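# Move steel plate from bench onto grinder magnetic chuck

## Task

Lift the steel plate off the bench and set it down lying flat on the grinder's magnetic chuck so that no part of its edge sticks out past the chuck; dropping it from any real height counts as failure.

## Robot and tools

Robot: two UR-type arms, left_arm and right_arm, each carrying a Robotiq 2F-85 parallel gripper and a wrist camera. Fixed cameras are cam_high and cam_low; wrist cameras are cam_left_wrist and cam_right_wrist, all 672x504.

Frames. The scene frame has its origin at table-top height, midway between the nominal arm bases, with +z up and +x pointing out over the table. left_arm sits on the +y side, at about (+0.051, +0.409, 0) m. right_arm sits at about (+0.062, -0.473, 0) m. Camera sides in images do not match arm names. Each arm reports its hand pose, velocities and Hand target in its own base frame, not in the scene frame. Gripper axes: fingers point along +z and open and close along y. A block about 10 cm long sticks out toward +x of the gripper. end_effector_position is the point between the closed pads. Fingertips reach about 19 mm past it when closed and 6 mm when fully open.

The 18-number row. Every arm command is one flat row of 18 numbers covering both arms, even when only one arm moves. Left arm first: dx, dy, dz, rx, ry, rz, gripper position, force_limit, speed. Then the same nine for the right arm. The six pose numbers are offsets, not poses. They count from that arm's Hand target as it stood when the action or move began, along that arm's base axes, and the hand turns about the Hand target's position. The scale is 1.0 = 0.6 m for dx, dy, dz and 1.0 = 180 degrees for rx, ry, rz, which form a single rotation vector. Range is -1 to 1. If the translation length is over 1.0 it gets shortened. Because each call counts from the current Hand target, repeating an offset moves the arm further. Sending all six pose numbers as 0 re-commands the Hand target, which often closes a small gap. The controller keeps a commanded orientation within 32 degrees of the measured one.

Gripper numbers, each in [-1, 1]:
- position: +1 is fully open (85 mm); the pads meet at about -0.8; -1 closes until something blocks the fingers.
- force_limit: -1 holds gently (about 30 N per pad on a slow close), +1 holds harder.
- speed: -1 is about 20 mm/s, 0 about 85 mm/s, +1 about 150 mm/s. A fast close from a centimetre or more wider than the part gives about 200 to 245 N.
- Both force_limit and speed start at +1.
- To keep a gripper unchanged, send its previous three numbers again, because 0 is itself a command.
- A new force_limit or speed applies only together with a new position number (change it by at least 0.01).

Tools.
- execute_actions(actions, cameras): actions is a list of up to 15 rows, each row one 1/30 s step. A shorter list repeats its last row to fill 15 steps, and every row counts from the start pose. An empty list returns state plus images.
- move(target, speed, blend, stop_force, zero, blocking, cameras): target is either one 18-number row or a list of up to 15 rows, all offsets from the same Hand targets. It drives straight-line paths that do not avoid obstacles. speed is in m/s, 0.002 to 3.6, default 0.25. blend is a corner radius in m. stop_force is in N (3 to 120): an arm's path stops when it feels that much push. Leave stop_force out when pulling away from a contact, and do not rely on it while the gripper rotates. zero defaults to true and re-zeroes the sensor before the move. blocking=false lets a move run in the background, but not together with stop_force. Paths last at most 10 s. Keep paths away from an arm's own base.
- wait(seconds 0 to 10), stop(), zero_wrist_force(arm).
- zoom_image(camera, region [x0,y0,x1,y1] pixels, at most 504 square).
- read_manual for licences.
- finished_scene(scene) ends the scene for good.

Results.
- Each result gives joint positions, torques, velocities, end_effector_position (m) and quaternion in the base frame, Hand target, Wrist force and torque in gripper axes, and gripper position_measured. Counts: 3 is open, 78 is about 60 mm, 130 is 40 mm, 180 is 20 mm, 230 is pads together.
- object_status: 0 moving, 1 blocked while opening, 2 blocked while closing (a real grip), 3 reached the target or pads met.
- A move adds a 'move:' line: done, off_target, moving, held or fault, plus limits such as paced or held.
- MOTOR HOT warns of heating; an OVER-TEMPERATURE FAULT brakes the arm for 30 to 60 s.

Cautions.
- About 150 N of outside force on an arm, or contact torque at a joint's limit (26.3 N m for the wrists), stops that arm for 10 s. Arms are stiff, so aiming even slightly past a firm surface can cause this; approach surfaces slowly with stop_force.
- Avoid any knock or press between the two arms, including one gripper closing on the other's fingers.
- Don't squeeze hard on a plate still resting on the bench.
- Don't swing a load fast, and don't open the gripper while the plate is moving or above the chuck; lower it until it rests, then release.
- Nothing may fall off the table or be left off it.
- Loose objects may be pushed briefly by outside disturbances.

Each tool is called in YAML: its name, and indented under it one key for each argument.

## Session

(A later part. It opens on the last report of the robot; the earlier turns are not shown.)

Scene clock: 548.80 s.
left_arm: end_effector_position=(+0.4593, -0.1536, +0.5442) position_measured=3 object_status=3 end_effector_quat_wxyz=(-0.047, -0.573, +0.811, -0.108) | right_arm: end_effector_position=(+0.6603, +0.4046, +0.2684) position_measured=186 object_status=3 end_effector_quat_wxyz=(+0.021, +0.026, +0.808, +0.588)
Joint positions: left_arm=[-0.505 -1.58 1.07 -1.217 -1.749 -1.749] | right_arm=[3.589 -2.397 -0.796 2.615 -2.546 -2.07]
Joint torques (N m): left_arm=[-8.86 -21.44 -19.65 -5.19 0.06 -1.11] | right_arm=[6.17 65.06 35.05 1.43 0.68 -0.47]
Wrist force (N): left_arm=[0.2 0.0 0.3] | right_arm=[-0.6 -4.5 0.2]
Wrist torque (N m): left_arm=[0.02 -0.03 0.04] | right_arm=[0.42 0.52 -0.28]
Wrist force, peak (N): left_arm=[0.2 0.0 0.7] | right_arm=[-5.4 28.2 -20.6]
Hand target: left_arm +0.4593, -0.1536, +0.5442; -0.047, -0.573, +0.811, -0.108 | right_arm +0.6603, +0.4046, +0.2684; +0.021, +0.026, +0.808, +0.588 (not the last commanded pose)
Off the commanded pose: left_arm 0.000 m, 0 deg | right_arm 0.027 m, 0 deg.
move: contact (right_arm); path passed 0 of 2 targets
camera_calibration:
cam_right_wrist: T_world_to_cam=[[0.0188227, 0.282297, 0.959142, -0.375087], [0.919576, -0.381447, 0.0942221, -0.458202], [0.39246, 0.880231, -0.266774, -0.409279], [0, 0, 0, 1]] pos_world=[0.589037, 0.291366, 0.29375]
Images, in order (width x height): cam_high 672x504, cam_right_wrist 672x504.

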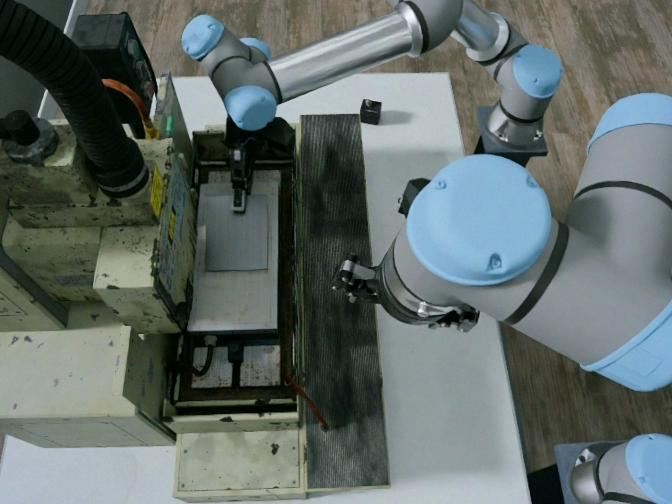

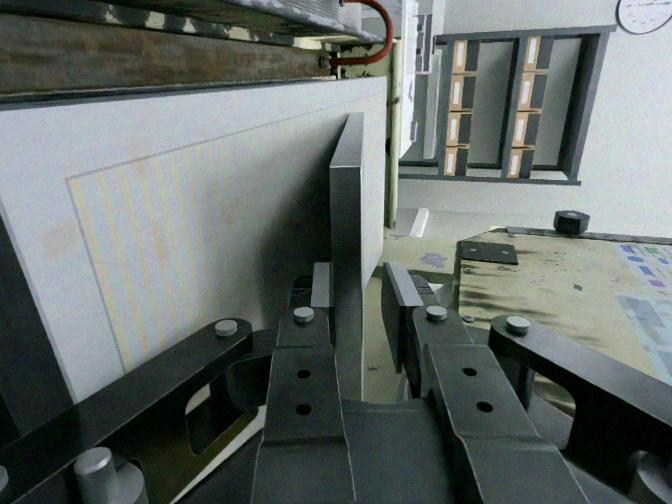

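move:
  target:
    - [0,0,0,0,0,0,1,1,1, 0,0,0.002,0,0,0,-0.45,0.3,-1]
    - [0,0,0,0,0,0,1,1,1, -0.002,-0.035,0.002,0,0,0,-0.45,0.3,-1]
  speed: 0.05
  cameras: ["cam_right_wrist"]

execute_actions:
  actions: []

zoom_image:
  camera: "cam_high"
  region: [170, 150, 300, 280]

Scene clock: 557.33 s.
left_arm: end_effector_position=(+0.4593, -0.1536, +0.5442) position_measured=3 object_status=3 end_effector_quat_wxyz=(-0.047, -0.573, +0.811, -0.108) | right_arm: end_effector_position=(+0.6591, +0.3833, +0.2697) position_measured=186 object_status=3 end_effector_quat_wxyz=(+0.021, +0.026, +0.808, +0.589) end_effector_velocity=(-0.001, +0.003, +0.001) end_effector_angular_velocity=(+0.000, +0.003, +0.000)
Joint positions: left_arm=[-0.505 -1.58 1.07 -1.217 -1.749 -1.749] | right_arm=[3.559 -2.383 -0.82 2.601 -2.57 -2.099]
Joint velocities: left_arm=[within noise] | right_arm=[0.005 0 0.003 0 0.004 0.007]
Joint torques (N m): left_arm=[-7.83 -21.46 -19.48 -5.06 -0.11 -0.91] | right_arm=[13.49 57.52 34.62 0.9 0.54 2.76]
Wrist force (N): left_arm=[0.2 0.1 0.5] | right_arm=[-0.9 -4.6 -0.5]
Wrist torque (N m): left_arm=[0.03 -0.03 0.03] | right_arm=[0.54 0.52 -0.26]
Wrist force, peak (N): left_arm=[0.3 -0.2 0.6] | right_arm=[-1.5 -4.5 2.2]
Hand target: left_arm +0.4593, -0.1536, +0.5442; -0.047, -0.573, +0.811, -0.108 | right_arm +0.6591, +0.3836, +0.2696; +0.021, +0.026, +0.808, +0.588
Off the commanded pose: left_arm 0.000 m, 0 deg | right_arm 0.000 m, 0 deg.
move: done
camera_calibration:
cam_right_wrist: T_world_to_cam=[[0.0186721, 0.282333, 0.959135, -0.370216], [0.919631, -0.381287, 0.0943334, -0.465363], [0.392339, 0.880289, -0.266761, -0.389621], [0, 0, 0, 1]] pos_world=[0.587738, 0.270066, 0.29505]
Images, in order (width x height): cam_right_wrist 672x504.

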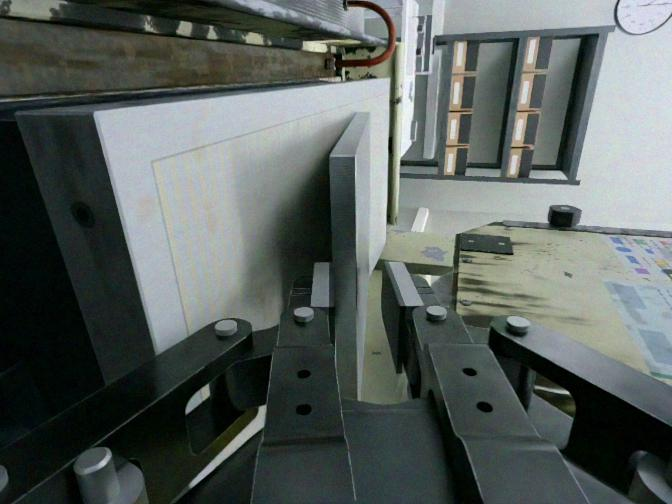

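Scene clock: 557.33 s.
left_arm: end_effector_position=(+0.4593, -0.1536, +0.5442) position_measured=3 object_status=3 end_effector_quat_wxyz=(-0.047, -0.573, +0.811, -0.108) | right_arm: end_effector_position=(+0.6591, +0.3833, +0.2697) position_measured=186 object_status=3 end_effector_quat_wxyz=(+0.021, +0.026, +0.808, +0.589) end_effector_velocity=(-0.001, +0.003, +0.001) end_effector_angular_velocity=(+0.000, +0.003, +0.000)
Joint positions: left_arm=[-0.505 -1.58 1.07 -1.217 -1.749 -1.749] | right_arm=[3.559 -2.383 -0.82 2.601 -2.57 -2.099]
Joint velocities: left_arm=[within noise] | right_arm=[0.005 0 0.003 0 0.004 0.007]
Joint torques (N m): left_arm=[-7.83 -21.46 -19.48 -5.06 -0.11 -0.91] | right_arm=[13.49 57.52 34.62 0.9 0.54 2.76]
Wrist force (N): left_arm=[0.2 0.1 0.5] | right_arm=[-0.9 -4.6 -0.5]
Wrist torque (N m): left_arm=[0.03 -0.03 0.03] | right_arm=[0.54 0.52 -0.26]
Wrist force, peak (N): left_arm=[0.2 0.1 0.5] | right_arm=[-0.9 -4.6 -0.5]
Hand target: left_arm +0.4593, -0.1536, +0.5442; -0.047, -0.573, +0.811, -0.108 | right_arm +0.6591, +0.3836, +0.2696; +0.021, +0.026, +0.808, +0.588
Tool commands: left_gripper/position=+1.0 left_gripper/force_limit=+1.0 left_gripper/speed=+1.0 right_gripper/position=-0.45 right_gripper/force_limit=+0.3 right_gripper/speed=-1.0
Off the commanded pose: left_arm 0.000 m, 0 deg | right_arm 0.000 m, 0 deg.
camera_calibration:
cam_left_wrist: T_world_to_cam=[[-0.935982, 0.328837, -0.125709, 0.558679], [0.309314, 0.93867, 0.152394, -0.0609849], [0.168112, 0.103754, -0.980293, 0.599502], [0, 0, 0, 1]] pos_world=[0.440994, -0.188671, 0.667212]
cam_right_wrist: T_world_to_cam=[[0.0186721, 0.282333, 0.959135, -0.370216], [0.919631, -0.381287, 0.0943334, -0.465363], [0.392339, 0.880289, -0.266761, -0.389621], [0, 0, 0, 1]] pos_world=[0.587738, 0.270066, 0.29505]

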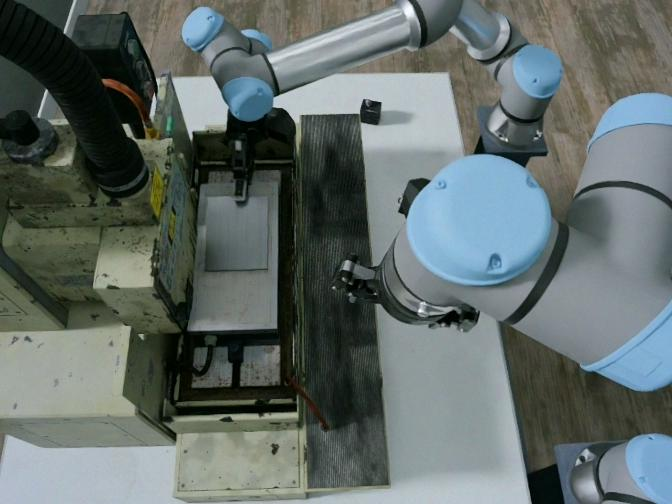

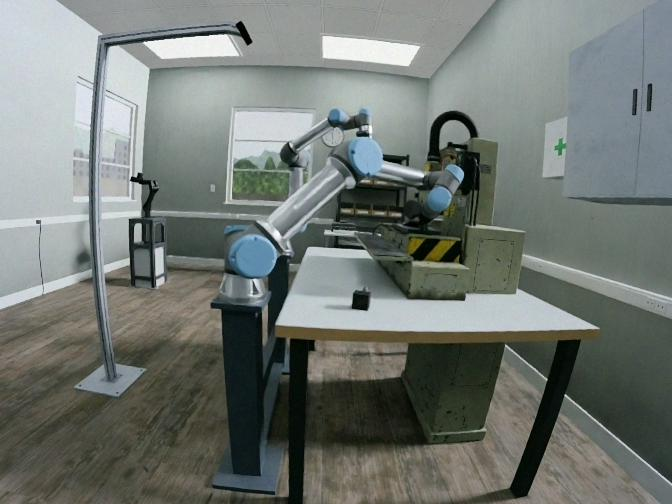

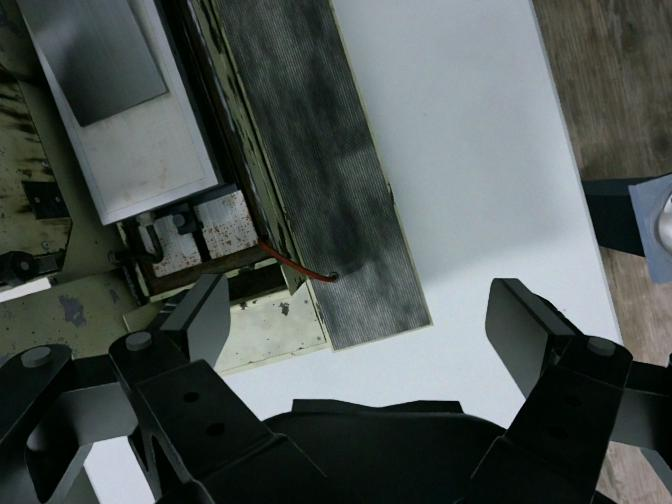

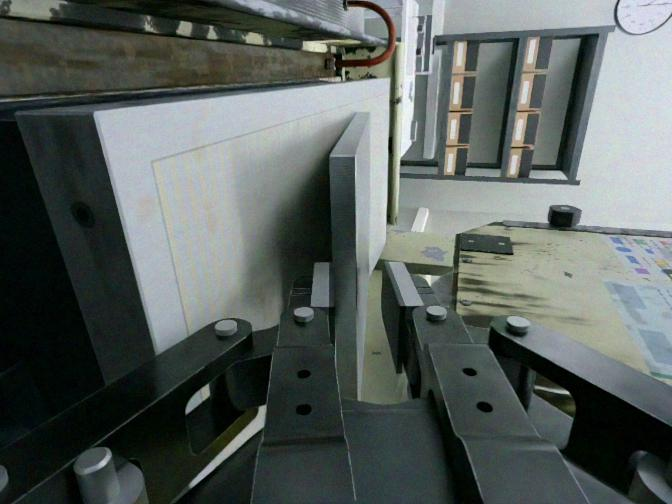

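Scaled by 3.877 from the camera's 672x504 image, which has a finer 960x720 frame.

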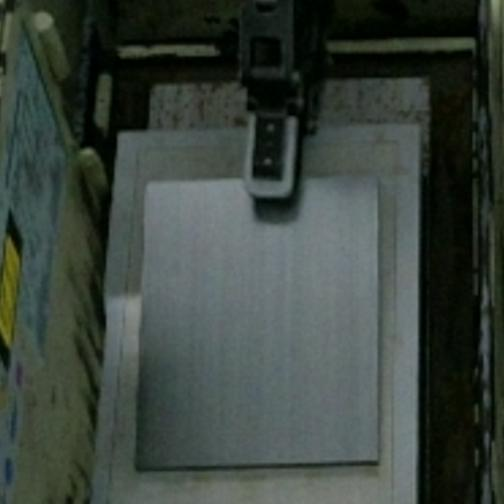

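move:
  target: [0,0,0,0,0,0,1,1,1, 0,0,-0.025,0,0,0,-0.45,0.3,-1]
  speed: 0.015
  stop_force: 4

move:
  target:
    - [0,0,0,0,0,0,1,1,1, 0,0,0.0015,0,0,0,-0.45,0.3,-1]
    - [0,0,0,0,0,0,1,1,1, -0.003,-0.04,0.0015,0,0,0,-0.45,0.3,-1]
  speed: 0.05
  cameras: ["cam_right_wrist","cam_high"]

zoom_image:
  camera: "cam_high"
  region: [170, 150, 300, 280]

Scene clock: 565.37 s.
left_arm: end_effector_position=(+0.4593, -0.1536, +0.5442) position_measured=3 object_status=3 end_effector_quat_wxyz=(-0.047, -0.573, +0.811, -0.108) | right_arm: end_effector_position=(+0.6591, +0.3836, +0.2644) position_measured=186 object_status=3 end_effector_quat_wxyz=(+0.021, +0.027, +0.808, +0.588)
Joint positions: left_arm=[-0.505 -1.58 1.07 -1.217 -1.749 -1.749] | right_arm=[3.56 -2.385 -0.831 2.614 -2.57 -2.099]
Joint torques (N m): left_arm=[-6.2 -22.44 -18.54 -4.89 -0.04 -1.03] | right_arm=[13.94 61.02 33.29 -1.11 -0.05 0.52]
Wrist force (N): left_arm=[0.1 0.0 0.4] | right_arm=[-1.3 -1.0 -1.7]
Wrist torque (N m): left_arm=[0.02 -0.02 0.03] | right_arm=[0.76 0.55 -0.30]
Wrist force, peak (N): left_arm=[0.2 0.0 0.6] | right_arm=[-2.8 15.4 -13.0]
Hand target: left_arm +0.4593, -0.1536, +0.5442; -0.047, -0.573, +0.811, -0.108 | right_arm +0.6591, +0.3836, +0.2644; +0.021, +0.026, +0.808, +0.588 (not the last commanded pose)
Off the commanded pose: left_arm 0.000 m, 0 deg | right_arm 0.010 m, 0 deg.
move: contact (right_arm)

Scene clock: 566.67 s.
left_arm: end_effector_position=(+0.4593, -0.1536, +0.5442) position_measured=3 object_status=3 end_effector_quat_wxyz=(-0.047, -0.573, +0.811, -0.108) | right_arm: end_effector_position=(+0.6572, +0.3593, +0.2653) position_measured=186 object_status=3 end_effector_quat_wxyz=(+0.021, +0.026, +0.808, +0.589)
Joint positions: left_arm=[-0.505 -1.58 1.07 -1.217 -1.749 -1.749] | right_arm=[3.526 -2.372 -0.856 2.595 -2.598 -2.136]
Joint torques (N m): left_arm=[-6.68 -23.25 -18.19 -5.13 -0.17 -0.82] | right_arm=[11.59 53.6 34.08 0.75 1.27 3]
Wrist force (N): left_arm=[0.1 -0.3 0.4] | right_arm=[-1.0 -0.1 -0.3]
Wrist torque (N m): left_arm=[-0.02 -0.02 0.03] | right_arm=[0.47 0.52 -0.22]
Wrist force, peak (N): left_arm=[0.0 -0.3 0.6] | right_arm=[-0.8 -4.3 1.8]
Hand target: left_arm +0.4593, -0.1536, +0.5442; -0.047, -0.573, +0.811, -0.108 | right_arm +0.6573, +0.3596, +0.2653; +0.021, +0.026, +0.808, +0.588
Off the commanded pose: left_arm 0.000 m, 0 deg | right_arm 0.000 m, 0 deg.
move: done
camera_calibration:
cam_right_wrist: T_world_to_cam=[[0.0187598, 0.282296, 0.959144, -0.359231], [0.919629, -0.381315, 0.0942419, -0.472408], [0.39234, 0.880289, -0.266761, -0.368962], [0, 0, 0, 1]] pos_world=[0.585938, 0.246066, 0.29065]
Images, in order (width x height): cam_high 672x504, cam_right_wrist 672x504.

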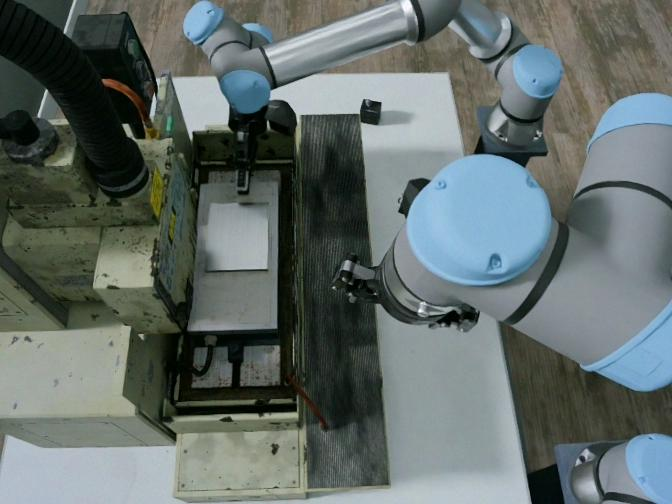

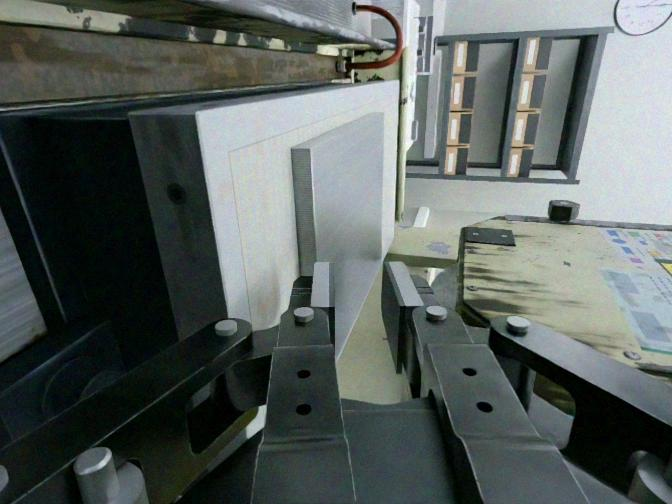

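Scaled by 3.877 from the camera's 672x504 image, which has a finer 960x720 frame.

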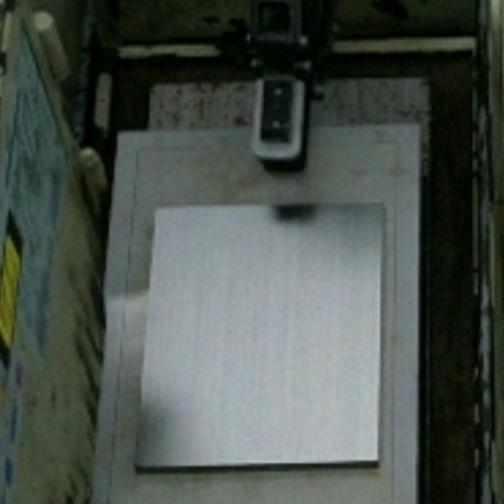

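move:
  target: [0,0,0,0,0,0,1,1,1, -0.05,-0.03,0.1,0,0,0,-0.45,0.3,-1]
  speed: 0.1

finished_scene:
  scene: 1

Scene clock: 571.17 s.
left_arm: end_effector_position=(+0.4593, -0.1536, +0.5442) position_measured=3 object_status=3 end_effector_quat_wxyz=(-0.047, -0.573, +0.811, -0.108) | right_arm: end_effector_position=(+0.6273, +0.3415, +0.3252) position_measured=186 object_status=3 end_effector_quat_wxyz=(+0.021, +0.027, +0.808, +0.588)
Joint positions: left_arm=[-0.505 -1.58 1.07 -1.217 -1.749 -1.749] | right_arm=[3.517 -2.263 -0.894 2.514 -2.605 -2.146]
Joint torques (N m): left_arm=[-7.99 -23.68 -19.25 -5.13 -0.06 -0.74] | right_arm=[-0.41 46.16 28.42 0.85 -1.87 -1.59]
Wrist force (N): left_arm=[0.1 0.1 0.1] | right_arm=[-1.2 -0.1 -0.2]
Wrist torque (N m): left_arm=[0.04 -0.03 0.04] | right_arm=[0.47 0.57 -0.23]
Wrist force, peak (N): left_arm=[0.2 -0.3 0.6] | right_arm=[-1.8 -1.0 0.2]
Hand target: left_arm +0.4593, -0.1536, +0.5442; -0.047, -0.573, +0.811, -0.108 | right_arm +0.6273, +0.3416, +0.3253; +0.021, +0.026, +0.808, +0.588
Off the commanded pose: left_arm 0.000 m, 0 deg | right_arm 0.000 m, 0 deg.
move: done

The scene is finished: the task was done.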